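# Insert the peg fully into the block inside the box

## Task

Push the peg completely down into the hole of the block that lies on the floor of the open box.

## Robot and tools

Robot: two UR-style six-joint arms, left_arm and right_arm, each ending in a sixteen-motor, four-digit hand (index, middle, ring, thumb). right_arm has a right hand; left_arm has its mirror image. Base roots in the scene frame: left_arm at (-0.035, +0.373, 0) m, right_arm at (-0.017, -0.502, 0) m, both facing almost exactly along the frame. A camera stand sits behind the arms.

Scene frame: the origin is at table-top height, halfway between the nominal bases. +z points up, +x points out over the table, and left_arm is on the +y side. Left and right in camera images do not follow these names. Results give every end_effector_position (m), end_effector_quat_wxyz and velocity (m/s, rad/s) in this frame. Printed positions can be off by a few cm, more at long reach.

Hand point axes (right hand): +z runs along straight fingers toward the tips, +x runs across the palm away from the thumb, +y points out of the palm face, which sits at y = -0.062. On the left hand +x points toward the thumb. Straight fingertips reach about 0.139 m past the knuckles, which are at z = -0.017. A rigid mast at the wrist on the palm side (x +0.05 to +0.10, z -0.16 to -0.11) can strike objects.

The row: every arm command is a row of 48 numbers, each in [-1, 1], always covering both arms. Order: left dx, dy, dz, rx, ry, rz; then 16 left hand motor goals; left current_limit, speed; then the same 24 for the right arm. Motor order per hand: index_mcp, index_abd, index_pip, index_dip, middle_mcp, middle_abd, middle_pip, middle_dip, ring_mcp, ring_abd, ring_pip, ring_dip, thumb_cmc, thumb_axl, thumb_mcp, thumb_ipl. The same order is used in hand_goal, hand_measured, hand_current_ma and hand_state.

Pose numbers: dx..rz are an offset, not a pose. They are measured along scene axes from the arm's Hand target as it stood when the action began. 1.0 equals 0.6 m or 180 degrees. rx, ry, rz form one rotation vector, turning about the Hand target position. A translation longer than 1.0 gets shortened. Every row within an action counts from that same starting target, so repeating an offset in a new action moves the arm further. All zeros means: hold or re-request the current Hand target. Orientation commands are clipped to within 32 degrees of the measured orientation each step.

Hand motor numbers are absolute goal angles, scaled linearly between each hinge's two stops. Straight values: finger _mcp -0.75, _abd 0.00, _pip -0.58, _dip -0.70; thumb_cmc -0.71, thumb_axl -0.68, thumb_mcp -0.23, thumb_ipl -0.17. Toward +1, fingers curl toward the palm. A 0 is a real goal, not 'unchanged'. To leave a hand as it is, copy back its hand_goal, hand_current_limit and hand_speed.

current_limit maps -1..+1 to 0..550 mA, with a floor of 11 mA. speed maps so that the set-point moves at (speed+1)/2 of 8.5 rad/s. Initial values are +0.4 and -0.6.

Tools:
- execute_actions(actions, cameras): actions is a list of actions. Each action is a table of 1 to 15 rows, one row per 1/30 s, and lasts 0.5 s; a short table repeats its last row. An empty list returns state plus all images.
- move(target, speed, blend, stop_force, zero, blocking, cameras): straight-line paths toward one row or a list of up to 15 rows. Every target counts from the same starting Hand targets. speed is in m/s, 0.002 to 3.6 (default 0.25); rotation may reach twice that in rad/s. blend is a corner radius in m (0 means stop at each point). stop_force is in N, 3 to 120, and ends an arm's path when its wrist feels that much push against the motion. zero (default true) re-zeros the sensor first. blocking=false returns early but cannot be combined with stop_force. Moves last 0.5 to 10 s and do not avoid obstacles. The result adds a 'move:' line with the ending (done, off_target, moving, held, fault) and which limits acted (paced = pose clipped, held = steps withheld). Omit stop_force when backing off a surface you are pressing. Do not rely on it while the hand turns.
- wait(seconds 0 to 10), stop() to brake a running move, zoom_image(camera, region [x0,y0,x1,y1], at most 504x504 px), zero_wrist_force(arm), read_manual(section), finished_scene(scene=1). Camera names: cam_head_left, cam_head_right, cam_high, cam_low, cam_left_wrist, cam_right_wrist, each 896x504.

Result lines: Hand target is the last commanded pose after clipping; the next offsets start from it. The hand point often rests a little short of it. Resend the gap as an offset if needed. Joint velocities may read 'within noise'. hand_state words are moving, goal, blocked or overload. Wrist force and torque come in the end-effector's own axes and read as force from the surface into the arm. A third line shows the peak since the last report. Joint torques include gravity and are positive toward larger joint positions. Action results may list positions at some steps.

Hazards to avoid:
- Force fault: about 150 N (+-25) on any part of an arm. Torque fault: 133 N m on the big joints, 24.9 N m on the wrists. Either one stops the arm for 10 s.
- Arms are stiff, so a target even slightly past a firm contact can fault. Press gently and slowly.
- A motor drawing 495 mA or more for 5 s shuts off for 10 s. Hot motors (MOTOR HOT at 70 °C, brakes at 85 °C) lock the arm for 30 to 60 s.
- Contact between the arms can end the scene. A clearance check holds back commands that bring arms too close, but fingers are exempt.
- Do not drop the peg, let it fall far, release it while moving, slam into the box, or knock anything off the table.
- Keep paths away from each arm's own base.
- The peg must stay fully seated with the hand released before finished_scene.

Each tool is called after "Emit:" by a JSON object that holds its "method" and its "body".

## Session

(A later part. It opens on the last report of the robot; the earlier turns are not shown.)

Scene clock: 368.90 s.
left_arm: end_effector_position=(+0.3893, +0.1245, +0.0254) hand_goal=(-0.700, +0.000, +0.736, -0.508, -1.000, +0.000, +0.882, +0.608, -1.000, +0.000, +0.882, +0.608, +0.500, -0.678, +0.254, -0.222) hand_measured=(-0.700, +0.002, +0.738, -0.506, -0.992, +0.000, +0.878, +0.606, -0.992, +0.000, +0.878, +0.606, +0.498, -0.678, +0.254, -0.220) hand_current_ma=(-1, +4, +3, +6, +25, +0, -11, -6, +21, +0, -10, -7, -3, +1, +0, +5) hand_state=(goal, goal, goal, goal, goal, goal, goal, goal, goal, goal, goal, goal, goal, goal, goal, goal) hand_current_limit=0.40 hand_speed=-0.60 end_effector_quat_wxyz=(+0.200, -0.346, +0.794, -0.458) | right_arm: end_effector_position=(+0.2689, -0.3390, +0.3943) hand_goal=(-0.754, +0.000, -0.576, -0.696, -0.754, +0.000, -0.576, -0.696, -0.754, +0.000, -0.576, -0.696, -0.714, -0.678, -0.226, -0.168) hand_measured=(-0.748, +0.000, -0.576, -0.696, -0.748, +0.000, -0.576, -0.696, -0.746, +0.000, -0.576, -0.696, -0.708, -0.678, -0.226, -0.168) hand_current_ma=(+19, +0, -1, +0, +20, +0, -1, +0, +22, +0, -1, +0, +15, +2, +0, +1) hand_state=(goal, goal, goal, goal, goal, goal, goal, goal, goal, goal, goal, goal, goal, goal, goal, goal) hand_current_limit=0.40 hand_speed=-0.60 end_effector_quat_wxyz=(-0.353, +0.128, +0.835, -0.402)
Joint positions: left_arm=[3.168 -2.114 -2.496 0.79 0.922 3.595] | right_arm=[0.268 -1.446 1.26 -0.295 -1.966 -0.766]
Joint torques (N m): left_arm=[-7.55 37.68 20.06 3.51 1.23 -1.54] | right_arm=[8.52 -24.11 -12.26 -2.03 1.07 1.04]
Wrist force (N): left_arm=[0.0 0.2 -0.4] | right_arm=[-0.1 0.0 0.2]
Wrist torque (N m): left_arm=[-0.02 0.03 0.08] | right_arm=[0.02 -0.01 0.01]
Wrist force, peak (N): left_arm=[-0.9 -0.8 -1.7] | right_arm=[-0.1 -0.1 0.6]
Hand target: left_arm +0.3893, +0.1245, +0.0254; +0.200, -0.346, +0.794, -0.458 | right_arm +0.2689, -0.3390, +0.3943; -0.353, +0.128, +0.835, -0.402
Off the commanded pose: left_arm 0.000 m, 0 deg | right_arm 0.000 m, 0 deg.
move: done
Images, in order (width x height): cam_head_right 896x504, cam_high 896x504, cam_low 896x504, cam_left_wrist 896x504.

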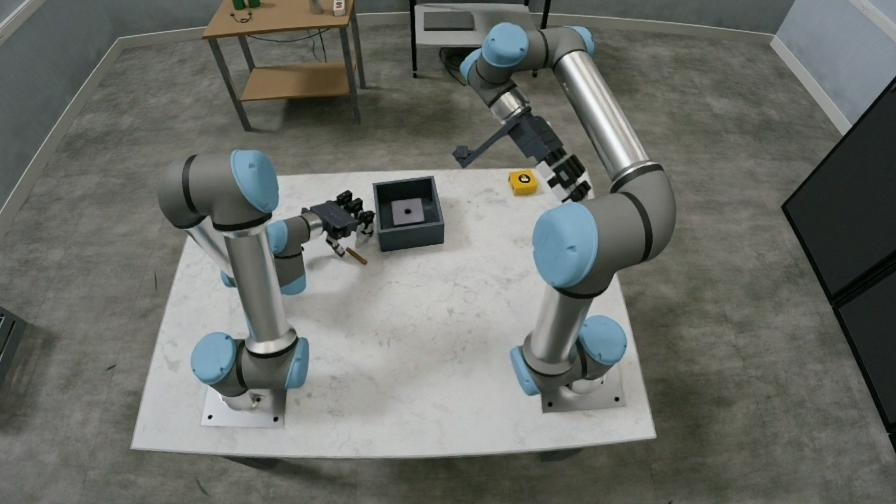

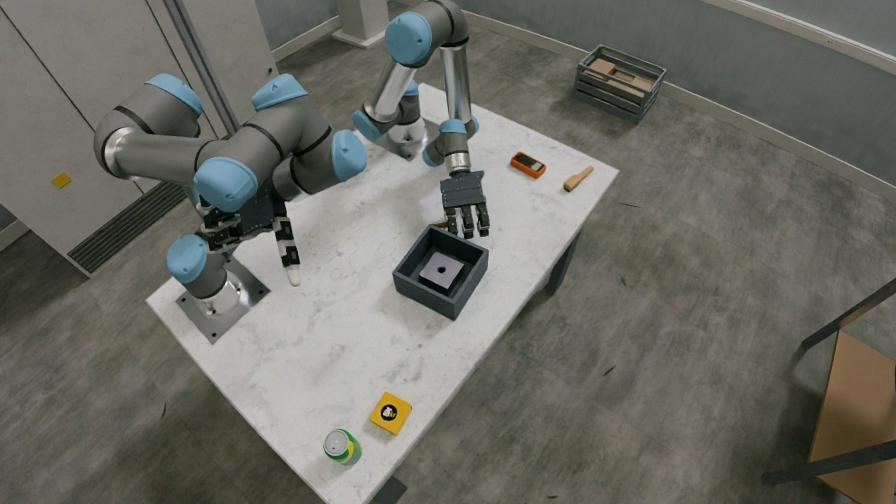

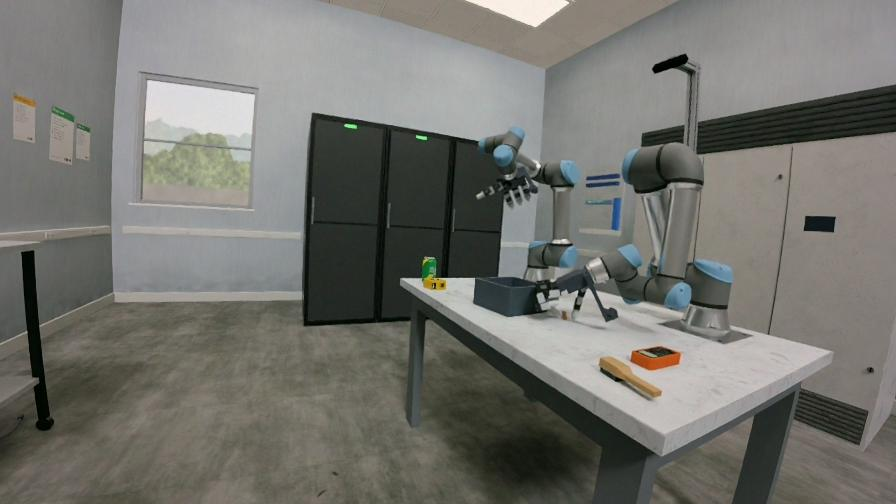

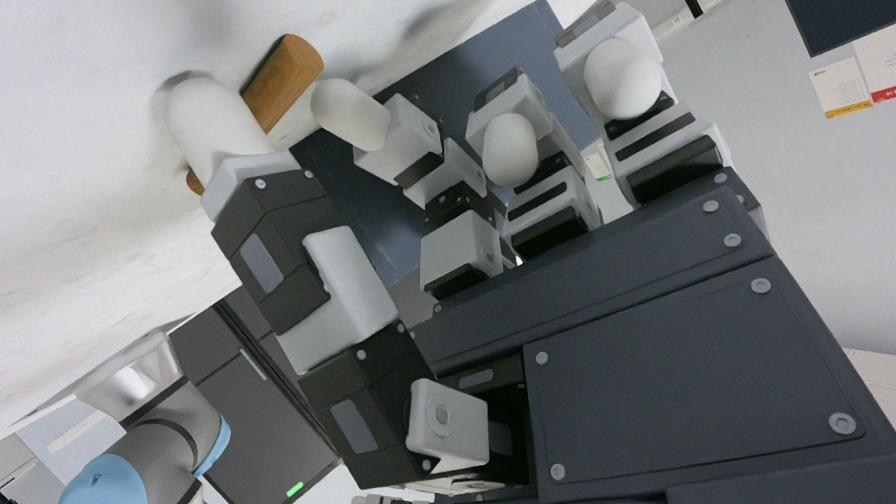

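Emit:
{"method": "move", "body": {"target": [0,0,0,0,0,0,-0.575,0,0.737,-0.507,-1,0,0.883,0.609,-1,0,0.883,0.609,0.5,-0.677,0.345,-0.222,0.4,-0.85,0,0,0,0,0,0,-0.754,0,-0.576,-0.696,-0.754,0,-0.576,-0.696,-0.754,0,-0.576,-0.696,-0.714,-0.678,-0.226,-0.168,0.4,-0.6], "cameras": ["cam_head_right","cam_low","cam_left_wrist"]}}

Emit:
{"method": "zoom_image", "body": {"camera": "cam_head_right", "region": [310, 200, 410, 280]}}

Emit:
{"method": "zoom_image", "body": {"camera": "cam_left_wrist", "region": [120, 0, 440, 240]}}

Scene clock: 376.17 s.
left_arm: end_effector_position=(+0.3893, +0.1245, +0.0254) hand_goal=(-0.576, +0.000, +0.736, -0.508, -1.000, +0.000, +0.882, +0.608, -1.000, +0.000, +0.882, +0.608, +0.500, -0.678, +0.344, -0.222) hand_measured=(-0.574, +0.002, +0.738, -0.506, -0.992, +0.000, +0.878, +0.606, -0.992, +0.000, +0.878, +0.606, +0.498, -0.678, +0.340, -0.220) hand_current_ma=(+5, +4, +2, +6, +25, +0, -11, -6, +21, +0, -10, -7, -3, +1, -16, +5) hand_state=(goal, goal, goal, goal, goal, goal, goal, goal, goal, goal, goal, goal, goal, goal, goal, goal) hand_current_limit=0.40 hand_speed=-0.85 end_effector_quat_wxyz=(+0.200, -0.346, +0.794, -0.458) | right_arm: end_effector_position=(+0.2689, -0.3390, +0.3943) hand_goal=(-0.754, +0.000, -0.576, -0.696, -0.754, +0.000, -0.576, -0.696, -0.754, +0.000, -0.576, -0.696, -0.714, -0.678, -0.226, -0.168) hand_measured=(-0.748, +0.000, -0.576, -0.696, -0.748, +0.000, -0.576, -0.696, -0.746, +0.000, -0.576, -0.696, -0.708, -0.678, -0.226, -0.168) hand_current_ma=(+19, +0, -1, +0, +20, +0, -1, +0, +22, +0, -1, +0, +15, +2, +0, +1) hand_state=(goal, goal, goal, goal, goal, goal, goal, goal, goal, goal, goal, goal, goal, goal, goal, goal) hand_current_limit=0.40 hand_speed=-0.60 end_effector_quat_wxyz=(-0.353, +0.128, +0.835, -0.402)
Joint positions: left_arm=[3.168 -2.114 -2.496 0.79 0.922 3.595] | right_arm=[0.268 -1.446 1.26 -0.295 -1.966 -0.766]
Joint torques (N m): left_arm=[-7.64 37.03 19.04 3.75 0.51 0.13] | right_arm=[7.98 -23.19 -13.26 -2.06 0.97 1.11]
Wrist force (N): left_arm=[0.3 0.0 0.5] | right_arm=[0.1 -0.1 0.4]
Wrist torque (N m): left_arm=[-0.10 0.05 0.12] | right_arm=[-0.01 -0.04 0.03]
Wrist force, peak (N): left_arm=[-0.5 -0.3 -1.2] | right_arm=[-0.2 0.1 0.6]
Hand target: left_arm +0.3893, +0.1245, +0.0254; +0.200, -0.346, +0.794, -0.458 | right_arm +0.2689, -0.3390, +0.3943; -0.353, +0.128, +0.835, -0.402
Off the commanded pose: left_arm 0.000 m, 0 deg | right_arm 0.000 m, 0 deg.
move: done
Images, in order (width x height): cam_head_right 896x504, cam_low 896x504, cam_left_wrist 896x504.

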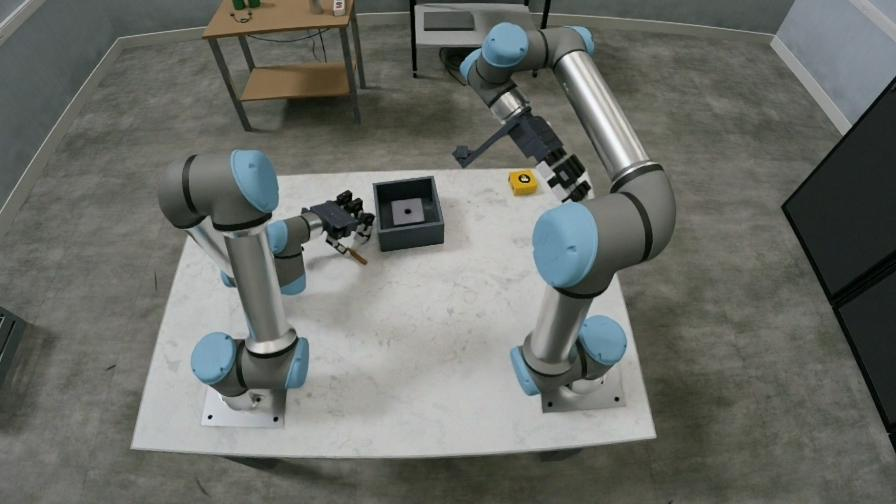

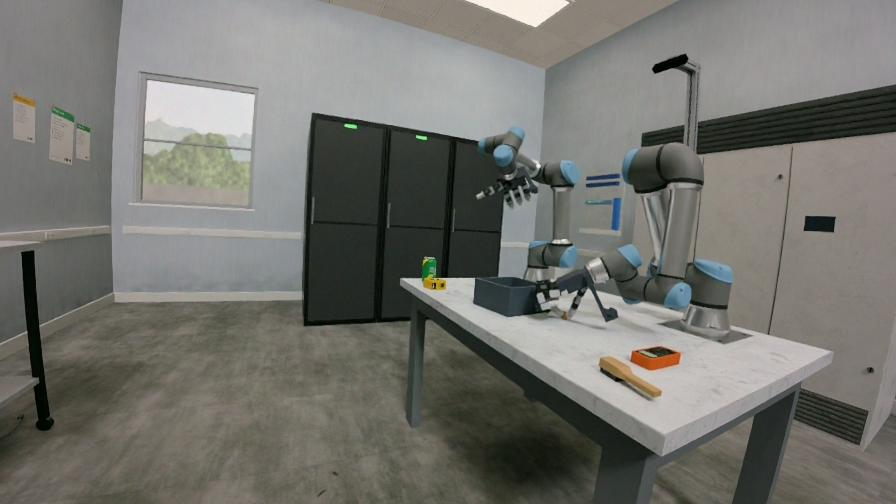

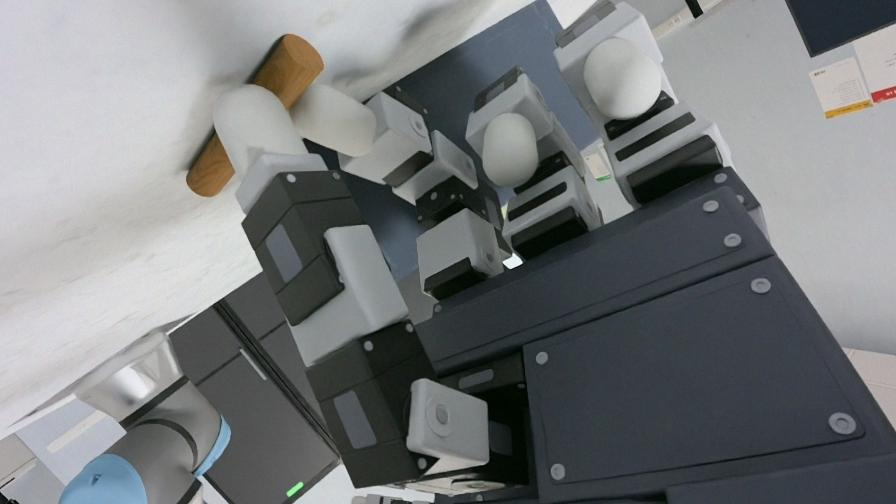

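Scaled by 5.040 from the camera's 896x504 image, which has a finer 1280x720 frame.

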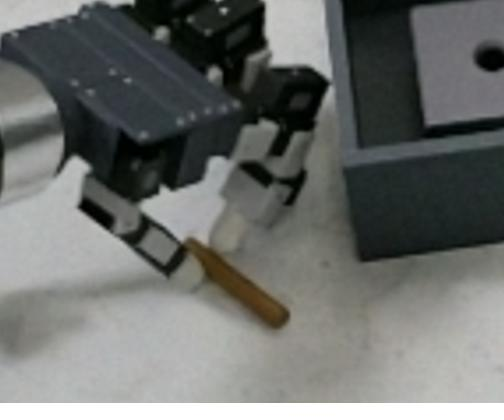

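Scaled by 1.575 from the camera's 896x504 image, which has a finer 1280x720 frame.

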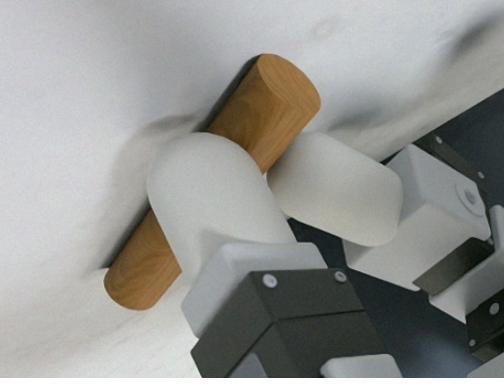

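Emit:
{"method": "move", "body": {"target": [[0,0,-0.0052,0,0,0,-0.575,0,0.737,-0.507,-1,0,0.883,0.609,-1,0,0.883,0.609,0.5,-0.677,0.345,-0.222,0.4,-0.85,0,0,0,0,0,0,-0.754,0,-0.576,-0.696,-0.754,0,-0.576,-0.696,-0.754,0,-0.576,-0.696,-0.714,-0.678,-0.226,-0.168,0.4,-0.6],[0,0,-0.0052,0,0,0,-0.48,0,0.737,-0.507,-1,0,0.883,0.609,-1,0,0.883,0.609,0.5,-0.677,0.43,-0.222,0.4,-0.85,0,0,0,0,0,0,-0.754,0,-0.576,-0.696,-0.754,0,-0.576,-0.696,-0.754,0,-0.576,-0.696,-0.714,-0.678,-0.226,-0.168,0.4,-0.6]], "speed": 0.03, "cameras": ["cam_head_right","cam_low","cam_left_wrist"]}}

Emit:
{"method": "zoom_image", "body": {"camera": "cam_left_wrist", "region": [120, 0, 440, 240]}}

Scene clock: 384.23 s.
left_arm: end_effector_position=(+0.3893, +0.1245, +0.0223) hand_goal=(-0.480, +0.000, +0.736, -0.508, -1.000, +0.000, +0.882, +0.608, -1.000, +0.000, +0.882, +0.608, +0.500, -0.678, +0.430, -0.222) hand_measured=(-0.566, +0.002, +0.738, -0.504, -0.992, +0.000, +0.878, +0.606, -0.992, +0.000, +0.878, +0.606, +0.498, -0.678, +0.352, -0.238) hand_current_ma=(-365, +4, +3, +12, +25, +0, -11, -6, +21, +0, -10, -7, -3, +1, -385, -70) hand_state=(blocked, goal, goal, goal, goal, goal, goal, goal, goal, goal, goal, goal, goal, goal, blocked, goal) hand_current_limit=0.40 hand_speed=-0.85 end_effector_quat_wxyz=(+0.200, -0.346, +0.794, -0.458) | right_arm: end_effector_position=(+0.2689, -0.3390, +0.3943) hand_goal=(-0.754, +0.000, -0.576, -0.696, -0.754, +0.000, -0.576, -0.696, -0.754, +0.000, -0.576, -0.696, -0.714, -0.678, -0.226, -0.168) hand_measured=(-0.748, +0.000, -0.576, -0.696, -0.748, +0.000, -0.576, -0.696, -0.746, +0.000, -0.576, -0.696, -0.708, -0.678, -0.226, -0.168) hand_current_ma=(+19, +0, -1, +0, +20, +0, -1, +0, +22, +0, -1, +0, +15, +2, +0, +1) hand_state=(goal, goal, goal, goal, goal, goal, goal, goal, goal, goal, goal, goal, goal, goal, goal, goal) hand_current_limit=0.40 hand_speed=-0.60 end_effector_quat_wxyz=(-0.353, +0.128, +0.835, -0.402)
Joint positions: left_arm=[3.168 -2.126 -2.495 0.801 0.922 3.595] | right_arm=[0.268 -1.446 1.26 -0.295 -1.966 -0.766]
Joint torques (N m): left_arm=[-3.65 37.67 13.28 0.84 -0.06 0.32] | right_arm=[8.21 -24.4 -13.1 -1.93 1.17 1.08]
Wrist force (N): left_arm=[0.7 -4.7 -0.7] | right_arm=[0.0 0.1 0.3]
Wrist torque (N m): left_arm=[-0.19 0.03 0.04] | right_arm=[0.02 -0.03 0.03]
Wrist force, peak (N): left_arm=[0.6 -5.2 -0.8] | right_arm=[0.0 -0.1 0.6]
Hand target: left_arm +0.3893, +0.1245, +0.0223; +0.200, -0.346, +0.794, -0.458 | right_arm +0.2689, -0.3390, +0.3943; -0.353, +0.128, +0.835, -0.402
Off the commanded pose: left_arm 0.000 m, 0 deg | right_arm 0.000 m, 0 deg.
move: done
Images, in order (width x height): cam_head_right 896x504, cam_low 896x504, cam_left_wrist 896x504.

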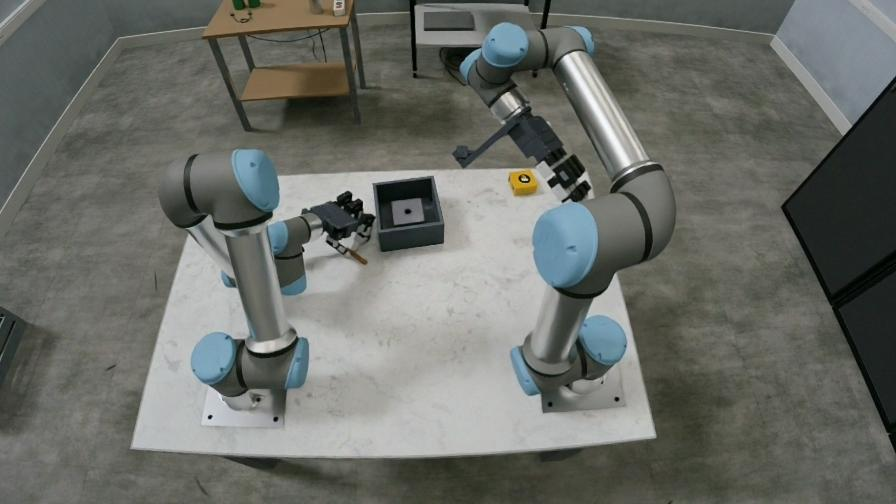

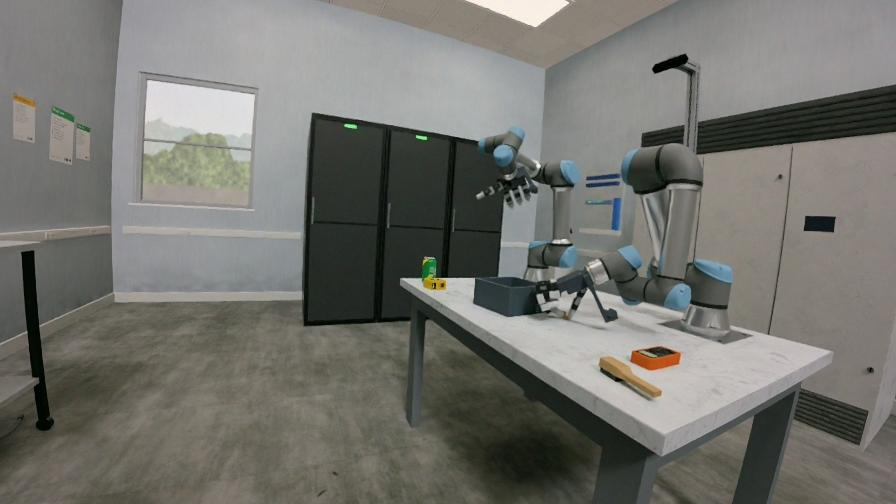

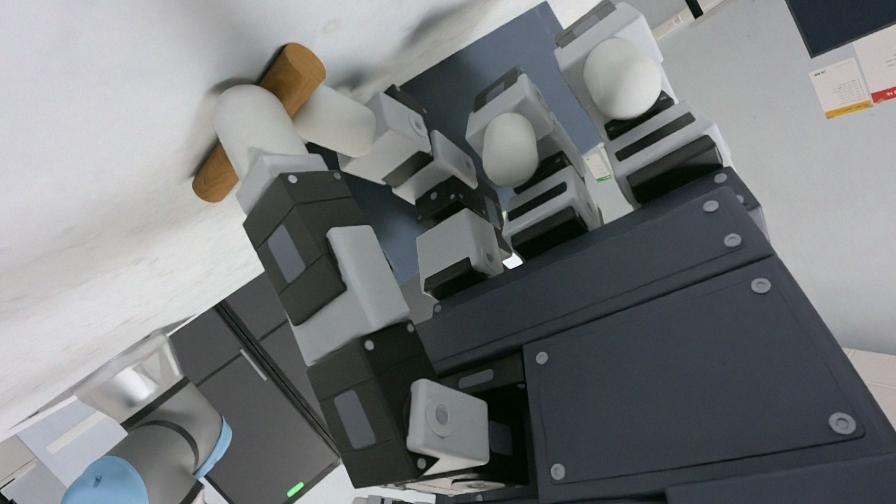

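Scaled by 1.575 from the camera's 896x504 image, which has a finer 1280x720 frame.

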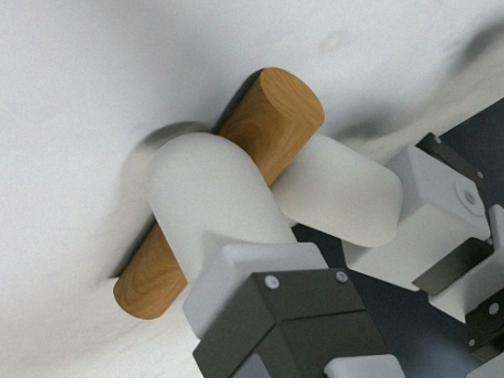

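Emit:
{"method": "move", "body": {"target": [-0.01,0.01,0.0667,0,0,0,-0.48,0,0.737,-0.507,-1,0,0.883,0.609,-1,0,0.883,0.609,0.5,-0.677,0.43,-0.222,0.4,-0.85,0,0,0,0,0,0,-0.754,0,-0.576,-0.696,-0.754,0,-0.576,-0.696,-0.754,0,-0.576,-0.696,-0.714,-0.678,-0.226,-0.168,0.4,-0.6], "speed": 0.04, "cameras": ["cam_head_right","cam_low","cam_high","cam_left_wrist"]}}

Emit:
{"method": "zoom_image", "body": {"camera": "cam_left_wrist", "region": [120, 0, 440, 240]}}

Emit:
{"method": "zoom_image", "body": {"camera": "cam_low", "region": [530, 240, 610, 320]}}

Scene clock: 391.97 s.
left_arm: end_effector_position=(+0.3832, +0.1305, +0.0623) hand_goal=(-0.480, +0.000, +0.736, -0.508, -1.000, +0.000, +0.882, +0.608, -1.000, +0.000, +0.882, +0.608, +0.500, -0.678, +0.430, -0.222) hand_measured=(-0.552, +0.002, +0.708, -0.520, -0.992, +0.000, +0.878, +0.606, -0.992, +0.000, +0.878, +0.606, +0.502, -0.676, +0.358, -0.238) hand_current_ma=(-297, +4, -92, -35, +25, +0, -11, -6, +21, +0, -10, -7, +7, +3, -374, -70) hand_state=(blocked, goal, blocked, goal, goal, goal, goal, goal, goal, goal, goal, goal, goal, goal, blocked, goal) hand_current_limit=0.40 hand_speed=-0.85 end_effector_quat_wxyz=(+0.200, -0.346, +0.794, -0.458) | right_arm: end_effector_position=(+0.2689, -0.3390, +0.3943) hand_goal=(-0.754, +0.000, -0.576, -0.696, -0.754, +0.000, -0.576, -0.696, -0.754, +0.000, -0.576, -0.696, -0.714, -0.678, -0.226, -0.168) hand_measured=(-0.748, +0.000, -0.576, -0.696, -0.748, +0.000, -0.576, -0.696, -0.746, +0.000, -0.576, -0.696, -0.708, -0.678, -0.226, -0.168) hand_current_ma=(+19, +0, -1, +0, +20, +0, -1, +0, +22, +0, -1, +0, +15, +2, +0, +1) hand_state=(goal, goal, goal, goal, goal, goal, goal, goal, goal, goal, goal, goal, goal, goal, goal, goal) hand_current_limit=0.40 hand_speed=-0.60 end_effector_quat_wxyz=(-0.353, +0.128, +0.835, -0.402)
Joint positions: left_arm=[3.188 -1.96 -2.523 0.654 0.906 3.611] | right_arm=[0.268 -1.446 1.26 -0.295 -1.966 -0.766]
Joint torques (N m): left_arm=[-3.87 26.5 17.71 3.36 0.91 -0.97] | right_arm=[9.31 -25.66 -13.11 -1.97 1.1 1.15]
Wrist force (N): left_arm=[0.4 0.1 0.5] | right_arm=[0.0 0.0 0.3]
Wrist torque (N m): left_arm=[-0.11 0.04 0.08] | right_arm=[0.00 -0.03 0.03]
Wrist force, peak (N): left_arm=[0.8 -5.0 -0.8] | right_arm=[-0.3 -0.1 0.5]
Hand target: left_arm +0.3833, +0.1305, +0.0623; +0.200, -0.346, +0.794, -0.458 | right_arm +0.2689, -0.3390, +0.3943; -0.353, +0.128, +0.835, -0.402
Off the commanded pose: left_arm 0.000 m, 0 deg | right_arm 0.000 m, 0 deg.
move: done
Images, in order (width x height): cam_head_right 896x504, cam_high 896x504, cam_low 896x504, cam_left_wrist 896x504.

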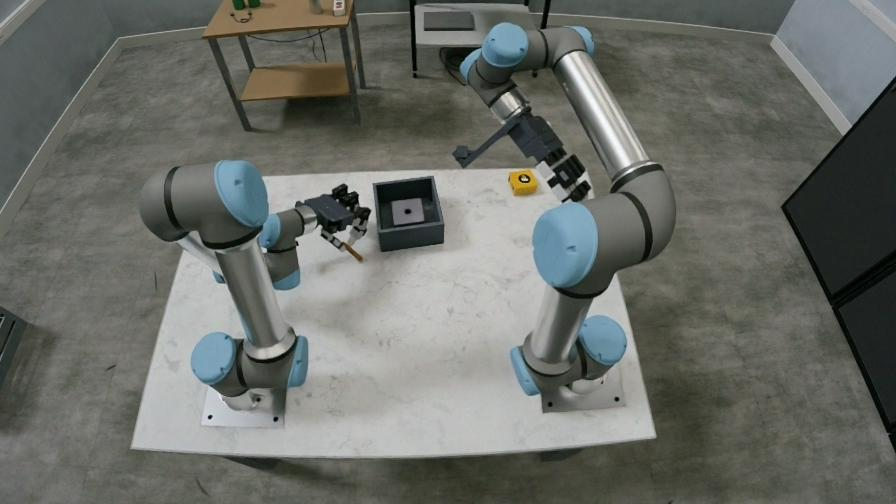

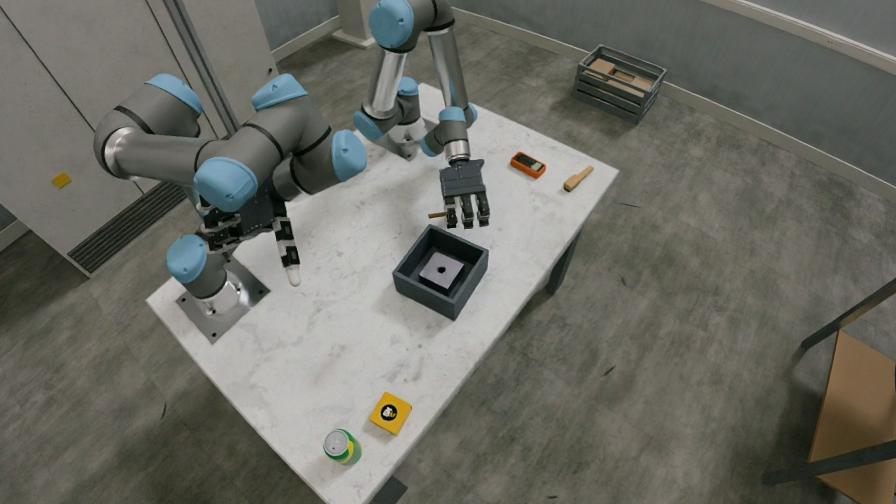

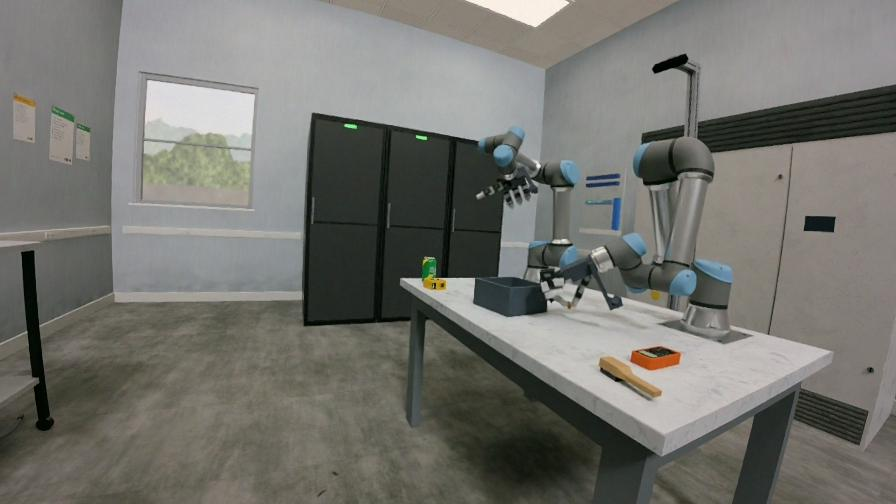

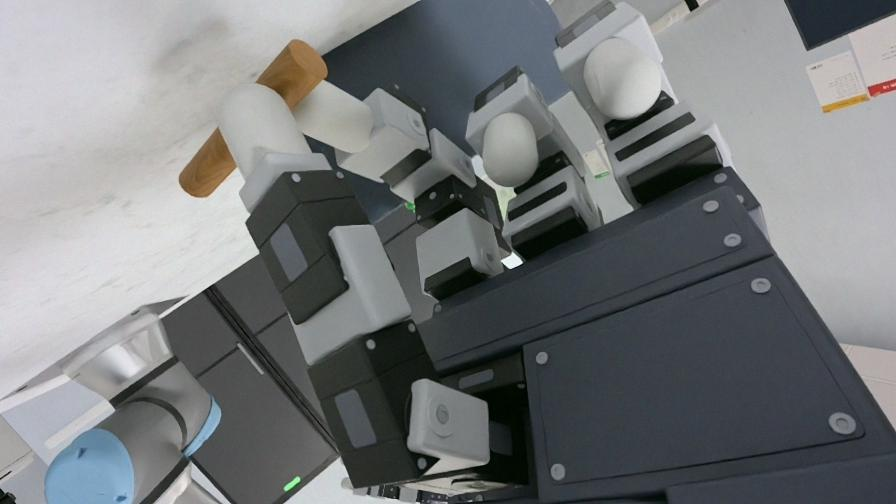

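Scaled by 1.575 from the camera's 896x504 image, which has a finer 1280x720 frame.

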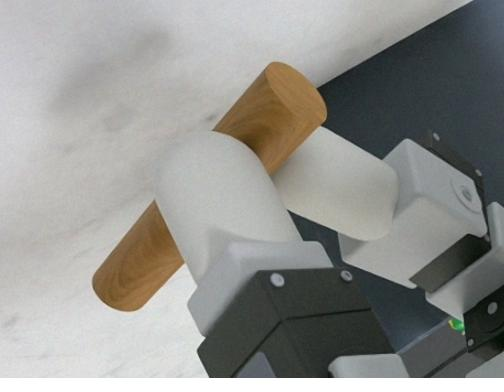

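Scaled by 6.300 from the camera's 896x504 image, which has a finer 1280x720 frame.

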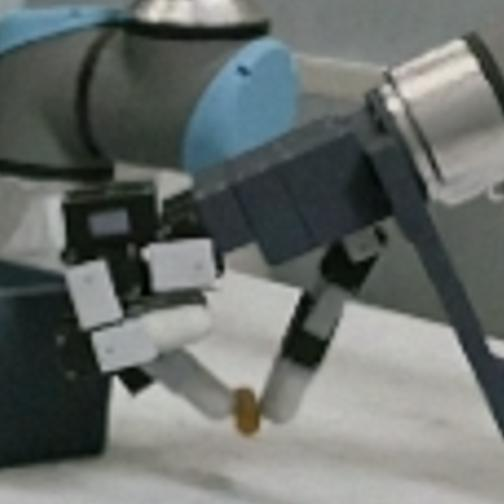

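Emit:
{"method": "move", "body": {"target": [0.0778,0.0392,0.1878,0.2443,-0.2267,0,-0.48,0,0.737,-0.507,-1,0,0.883,0.609,-1,0,0.883,0.609,0.5,-0.677,0.43,-0.222,0.4,-0.85,0,0,0,0,0,0,-0.754,0,-0.576,-0.696,-0.754,0,-0.576,-0.696,-0.754,0,-0.576,-0.696,-0.714,-0.678,-0.226,-0.168,0.4,-0.6], "speed": 0.2, "cameras": ["cam_head_right","cam_low","cam_high","cam_left_wrist"]}}

Emit:
{"method": "zoom_image", "body": {"camera": "cam_left_wrist", "region": [120, 0, 440, 240]}}

Emit:
{"method": "zoom_image", "body": {"camera": "cam_low", "region": [530, 200, 630, 300]}}

Scene clock: 442.20 s.
left_arm: end_effector_position=(+0.4300, +0.1539, +0.1749) hand_goal=(-0.480, +0.000, +0.736, -0.508, -1.000, +0.000, +0.882, +0.608, -1.000, +0.000, +0.882, +0.608, +0.500, -0.678, +0.430, -0.222) hand_measured=(-0.552, +0.002, +0.708, -0.520, -0.992, +0.000, +0.878, +0.606, -0.992, +0.000, +0.878, +0.606, +0.502, -0.676, +0.358, -0.238) hand_current_ma=(-297, +2, -92, -35, +25, +0, -9, -6, +21, +0, -9, -7, +4, +3, -372, -70) hand_state=(blocked, goal, blocked, goal, goal, goal, goal, goal, goal, goal, goal, goal, goal, goal, blocked, goal) hand_current_limit=0.40 hand_speed=-0.85 end_effector_quat_wxyz=(+0.570, -0.071, +0.787, -0.224) | right_arm: end_effector_position=(+0.2689, -0.3390, +0.3943) hand_goal=(-0.754, +0.000, -0.576, -0.696, -0.754, +0.000, -0.576, -0.696, -0.754, +0.000, -0.576, -0.696, -0.714, -0.678, -0.226, -0.168) hand_measured=(-0.748, +0.000, -0.576, -0.696, -0.748, +0.000, -0.576, -0.696, -0.746, +0.000, -0.576, -0.696, -0.708, -0.678, -0.226, -0.168) hand_current_ma=(+19, +0, -1, +0, +20, +0, -1, +0, +22, +0, -1, +0, +15, +2, +0, +1) hand_state=(goal, goal, goal, goal, goal, goal, goal, goal, goal, goal, goal, goal, goal, goal, goal, goal) hand_current_limit=0.40 hand_speed=-0.60 end_effector_quat_wxyz=(-0.353, +0.128, +0.835, -0.402)
Joint positions: left_arm=[2.819 -1.925 -2.44 0.971 1.609 4.238] | right_arm=[0.268 -1.446 1.26 -0.295 -1.966 -0.766]
Joint torques (N m): left_arm=[5.89 34.64 -3.62 3.4 -0.49 1.38] | right_arm=[8.79 -25.77 -13.31 -1.78 0.73 1.23]
Wrist force (N): left_arm=[0.3 0.8 0.3] | right_arm=[-0.1 0.1 0.4]
Wrist torque (N m): left_arm=[0.08 0.19 0.12] | right_arm=[0.01 -0.02 0.02]
Wrist force, peak (N): left_arm=[0.5 1.0 0.0] | right_arm=[0.2 0.1 0.5]
Hand target: left_arm +0.4300, +0.1540, +0.1750; +0.570, -0.071, +0.787, -0.224 | right_arm +0.2689, -0.3390, +0.3943; -0.353, +0.128, +0.835, -0.402
Off the commanded pose: left_arm 0.000 m, 0 deg | right_arm 0.000 m, 0 deg.
move: done
Images, in order (width x height): cam_head_right 896x504, cam_high 896x504, cam_low 896x504, cam_left_wrist 896x504.

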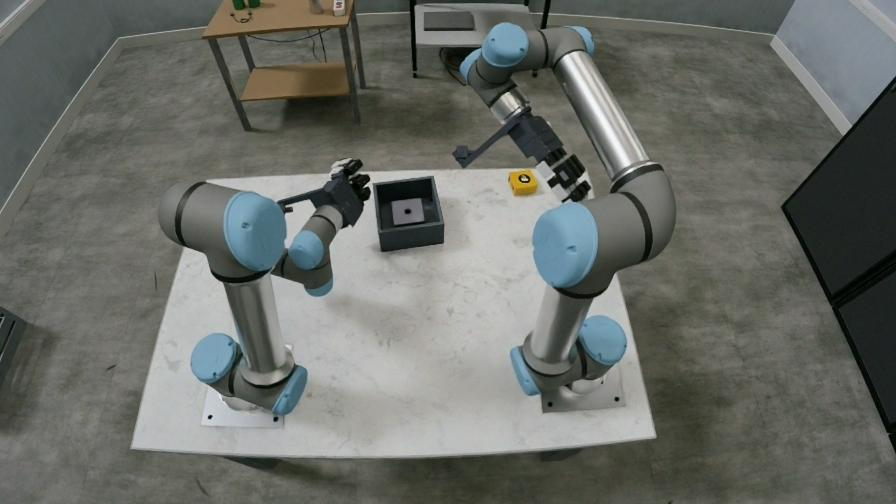

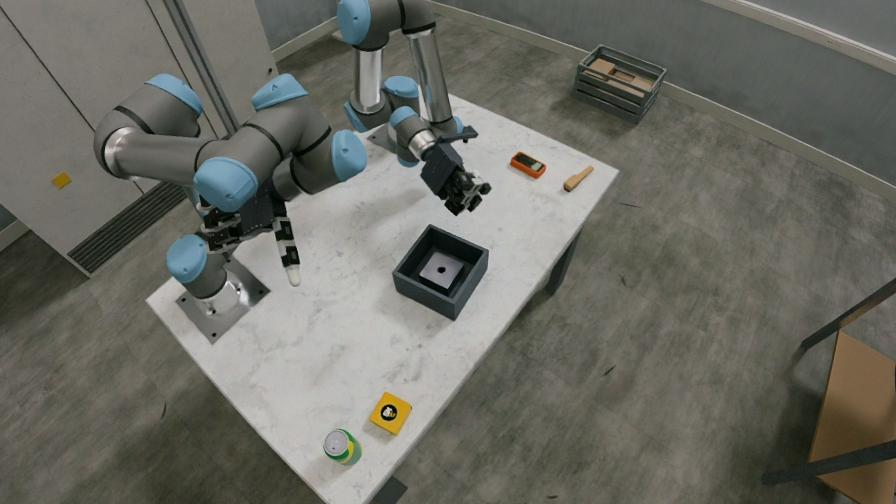

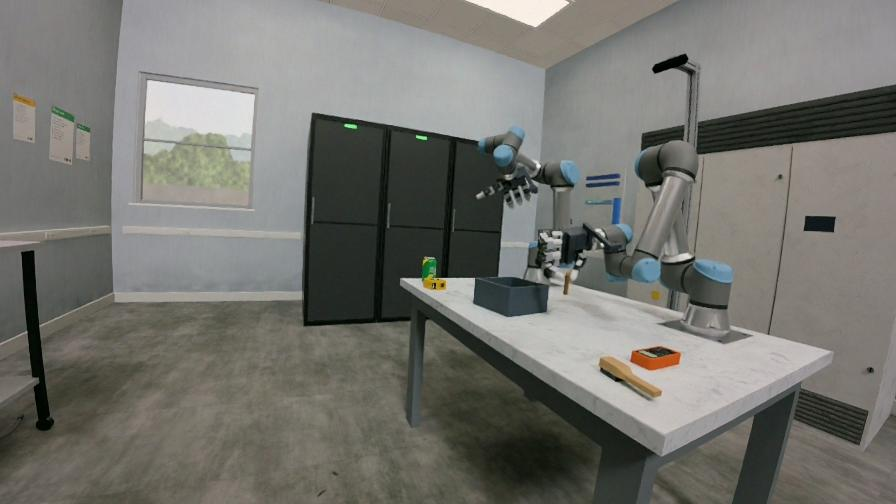

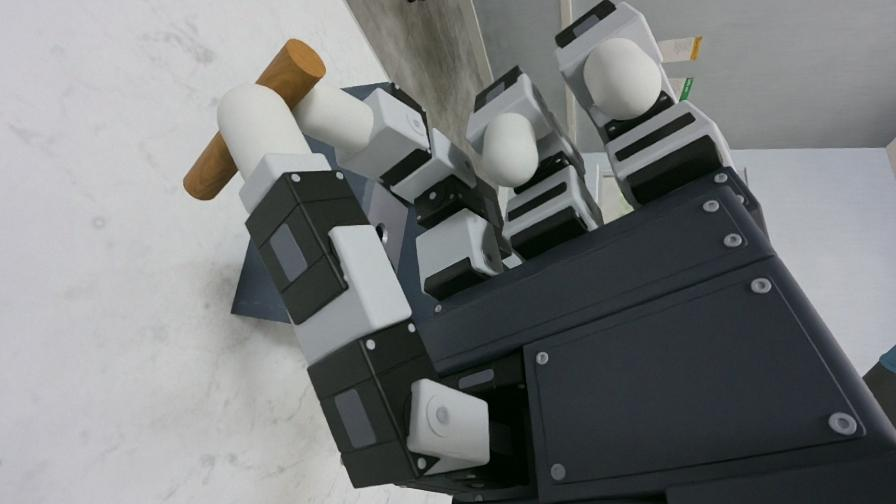

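Scaled by 1.575 from the camera's 896x504 image, which has a finer 1280x720 frame.

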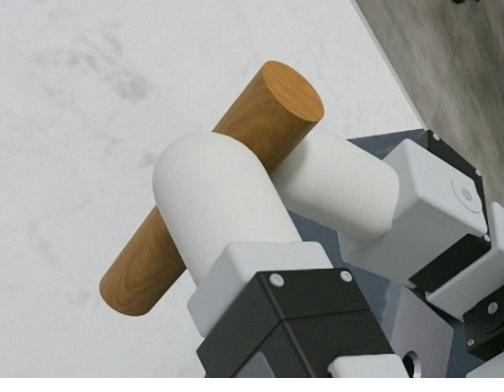

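Scaled by 5.040 from the camera's 896x504 image, which has a finer 1280x720 frame.

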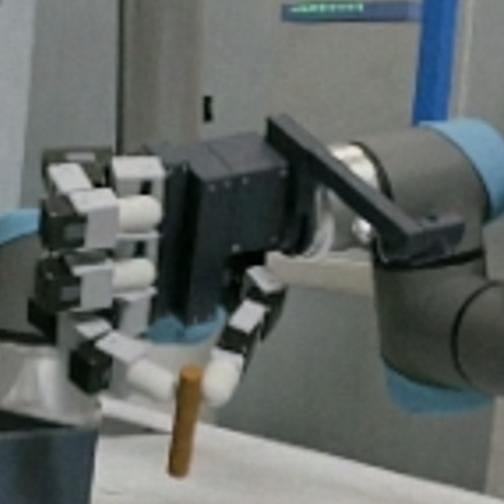

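Emit:
{"method": "move", "body": {"target": [0,0,-0.145,0,0,0,-0.48,0,0.737,-0.507,-1,0,0.883,0.609,-1,0,0.883,0.609,0.5,-0.677,0.43,-0.222,0.4,-0.85,0,0,0,0,0,0,-0.754,0,-0.576,-0.696,-0.754,0,-0.576,-0.696,-0.754,0,-0.576,-0.696,-0.714,-0.678,-0.226,-0.168,0.4,-0.6], "speed": 0.15}}

Emit:
{"method": "move", "body": {"target": [0,0,-0.03,0,0,0,-0.48,0,0.737,-0.507,-1,0,0.883,0.609,-1,0,0.883,0.609,0.5,-0.677,0.43,-0.222,0.4,-0.85,0,0,0,0,0,0,-0.754,0,-0.576,-0.696,-0.754,0,-0.576,-0.696,-0.754,0,-0.576,-0.696,-0.714,-0.678,-0.226,-0.168,0.4,-0.6], "speed": 0.015, "stop_force": 3, "cameras": ["cam_head_right","cam_low","cam_high","cam_left_wrist"]}}

Emit:
{"method": "zoom_image", "body": {"camera": "cam_left_wrist", "region": [120, 0, 440, 240]}}

Emit:
{"method": "zoom_image", "body": {"camera": "cam_low", "region": [530, 220, 630, 320]}}

Scene clock: 456.03 s.
left_arm: end_effector_position=(+0.4301, +0.1540, +0.0881) hand_goal=(-0.480, +0.000, +0.736, -0.508, -1.000, +0.000, +0.882, +0.608, -1.000, +0.000, +0.882, +0.608, +0.500, -0.678, +0.430, -0.222) hand_measured=(-0.552, +0.000, +0.708, -0.520, -0.992, +0.000, +0.878, +0.606, -0.992, +0.000, +0.878, +0.606, +0.502, -0.676, +0.358, -0.238) hand_current_ma=(-297, +2, -92, -35, +25, +0, -9, -6, +21, +0, -9, -7, +2, +3, -372, -70) hand_state=(blocked, goal, blocked, goal, goal, goal, goal, goal, goal, goal, goal, goal, goal, goal, blocked, goal) hand_current_limit=0.40 hand_speed=-0.85 end_effector_quat_wxyz=(+0.570, -0.071, +0.787, -0.224) | right_arm: end_effector_position=(+0.2689, -0.3390, +0.3943) hand_goal=(-0.754, +0.000, -0.576, -0.696, -0.754, +0.000, -0.576, -0.696, -0.754, +0.000, -0.576, -0.696, -0.714, -0.678, -0.226, -0.168) hand_measured=(-0.748, +0.000, -0.576, -0.696, -0.748, +0.000, -0.576, -0.696, -0.746, +0.000, -0.576, -0.696, -0.708, -0.678, -0.226, -0.168) hand_current_ma=(+19, +0, -1, +0, +20, +0, -1, +0, +22, +0, -1, +0, +15, +2, +0, +1) hand_state=(goal, goal, goal, goal, goal, goal, goal, goal, goal, goal, goal, goal, goal, goal, goal, goal) hand_current_limit=0.40 hand_speed=-0.60 end_effector_quat_wxyz=(-0.353, +0.128, +0.835, -0.402)
Joint positions: left_arm=[2.819 -2.235 -2.429 1.27 1.609 4.239] | right_arm=[0.268 -1.446 1.26 -0.295 -1.966 -0.766]
Joint torques (N m): left_arm=[-4.01 26.51 -9.79 4.33 -0.28 2.03] | right_arm=[8.74 -25.75 -13.92 -1.94 1 0.92]
Wrist force (N): left_arm=[0.8 1.0 0.2] | right_arm=[-0.3 0.1 0.4]
Wrist torque (N m): left_arm=[0.11 0.12 0.12] | right_arm=[0.01 0.00 0.01]
Wrist force, peak (N): left_arm=[1.7 1.6 0.4] | right_arm=[-0.1 0.0 0.5]
Hand target: left_arm +0.4300, +0.1540, +0.0880; +0.570, -0.071, +0.787, -0.224 | right_arm +0.2689, -0.3390, +0.3943; -0.353, +0.128, +0.835, -0.402
Off the commanded pose: left_arm 0.000 m, 0 deg | right_arm 0.000 m, 0 deg.
move: done

Scene clock: 458.07 s.
left_arm: end_effector_position=(+0.4300, +0.1540, +0.0700) hand_goal=(-0.480, +0.000, +0.736, -0.508, -1.000, +0.000, +0.882, +0.608, -1.000, +0.000, +0.882, +0.608, +0.500, -0.678, +0.430, -0.222) hand_measured=(-0.552, +0.000, +0.708, -0.520, -0.992, +0.000, +0.878, +0.606, -0.992, +0.000, +0.878, +0.606, +0.502, -0.676, +0.360, -0.238) hand_current_ma=(-297, +2, -92, -35, +25, +0, -9, -6, +21, +0, -9, -7, +2, +3, -364, -70) hand_state=(blocked, goal, blocked, goal, goal, goal, goal, goal, goal, goal, goal, goal, goal, goal, blocked, goal) hand_current_limit=0.40 hand_speed=-0.85 end_effector_quat_wxyz=(+0.570, -0.071, +0.787, -0.224) | right_arm: end_effector_position=(+0.2689, -0.3390, +0.3943) hand_goal=(-0.754, +0.000, -0.576, -0.696, -0.754, +0.000, -0.576, -0.696, -0.754, +0.000, -0.576, -0.696, -0.714, -0.678, -0.226, -0.168) hand_measured=(-0.748, +0.000, -0.576, -0.696, -0.748, +0.000, -0.576, -0.696, -0.746, +0.000, -0.576, -0.696, -0.708, -0.678, -0.226, -0.168) hand_current_ma=(+19, +0, -1, +0, +20, +0, -1, +0, +22, +0, -1, +0, +15, +2, +0, +1) hand_state=(goal, goal, goal, goal, goal, goal, goal, goal, goal, goal, goal, goal, goal, goal, goal, goal) hand_current_limit=0.40 hand_speed=-0.60 end_effector_quat_wxyz=(-0.353, +0.128, +0.835, -0.402)
Joint positions: left_arm=[2.819 -2.3 -2.418 1.324 1.609 4.239] | right_arm=[0.268 -1.446 1.26 -0.295 -1.966 -0.766]
Joint torques (N m): left_arm=[-3.47 42.87 -7.46 1.32 -0.81 1.47] | right_arm=[9.38 -26.69 -13.02 -1.66 1.1 1.33]
Wrist force (N): left_arm=[0.5 0.6 0.2] | right_arm=[-0.1 0.0 0.3]
Wrist torque (N m): left_arm=[0.08 0.14 0.10] | right_arm=[0.02 -0.02 0.02]
Wrist force, peak (N): left_arm=[0.6 1.1 0.1] | right_arm=[0.0 0.1 0.4]
Hand target: left_arm +0.4300, +0.1540, +0.0700; +0.570, -0.071, +0.787, -0.224 | right_arm +0.2689, -0.3390, +0.3943; -0.353, +0.128, +0.835, -0.402
Off the commanded pose: left_arm 0.000 m, 0 deg | right_arm 0.000 m, 0 deg.
move: done
Images, in order (width x height): cam_head_right 896x504, cam_high 896x504, cam_low 896x504, cam_left_wrist 896x504.

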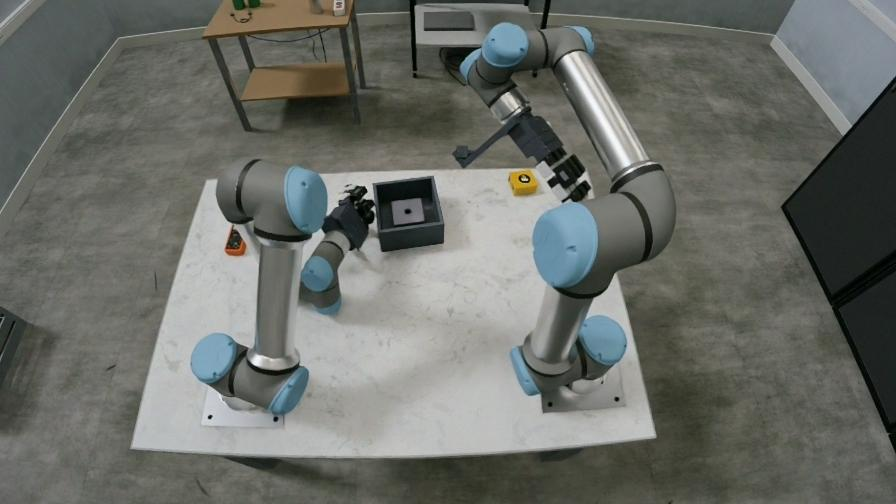

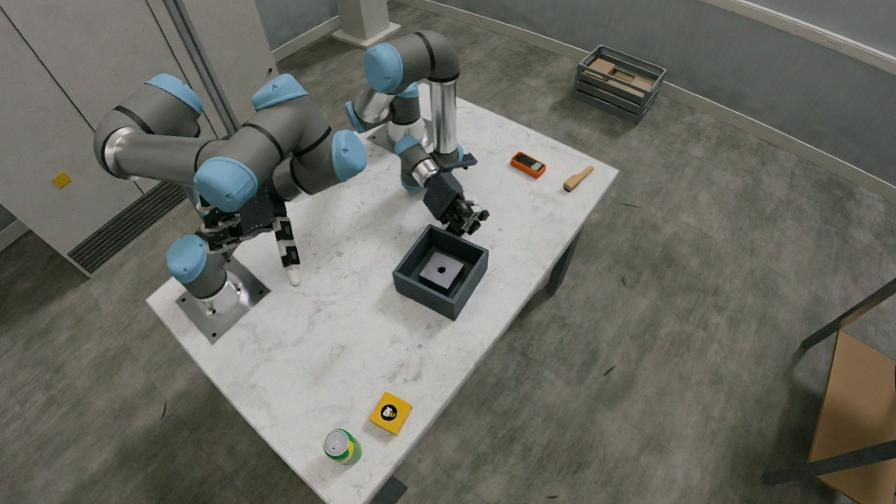

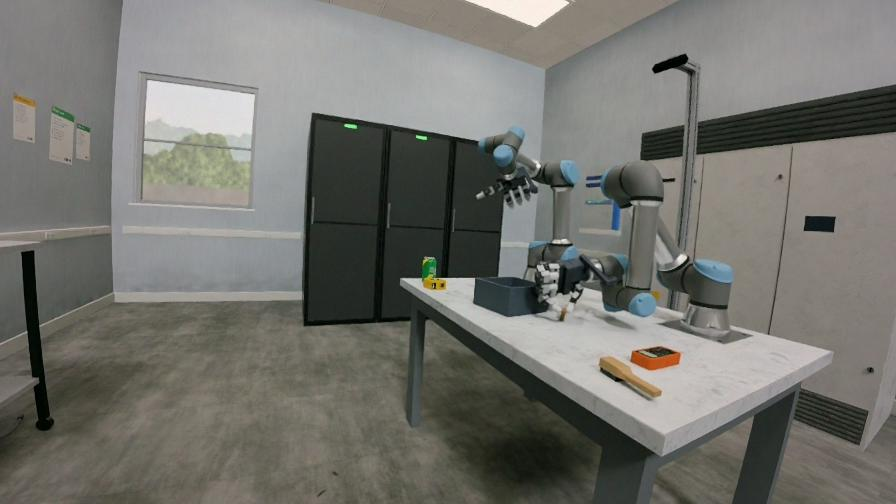

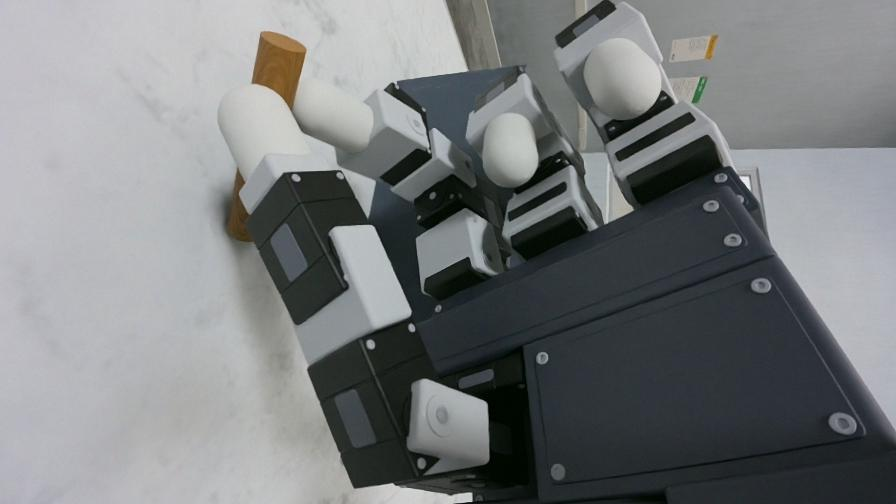

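Scaled by 1.575 from the camera's 896x504 image, which has a finer 1280x720 frame.

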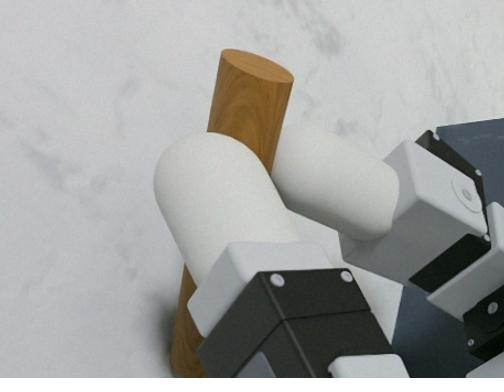

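Scaled by 5.040 from the camera's 896x504 image, which has a finer 1280x720 frame.

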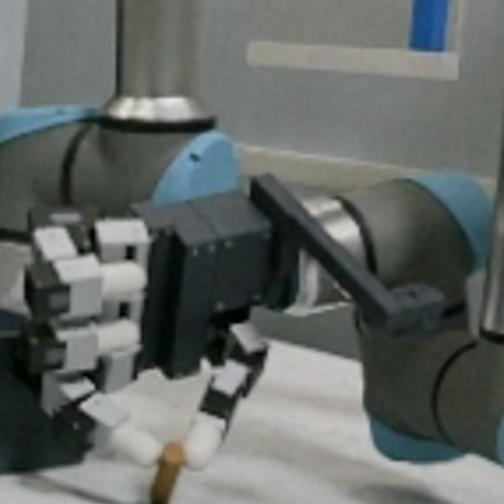

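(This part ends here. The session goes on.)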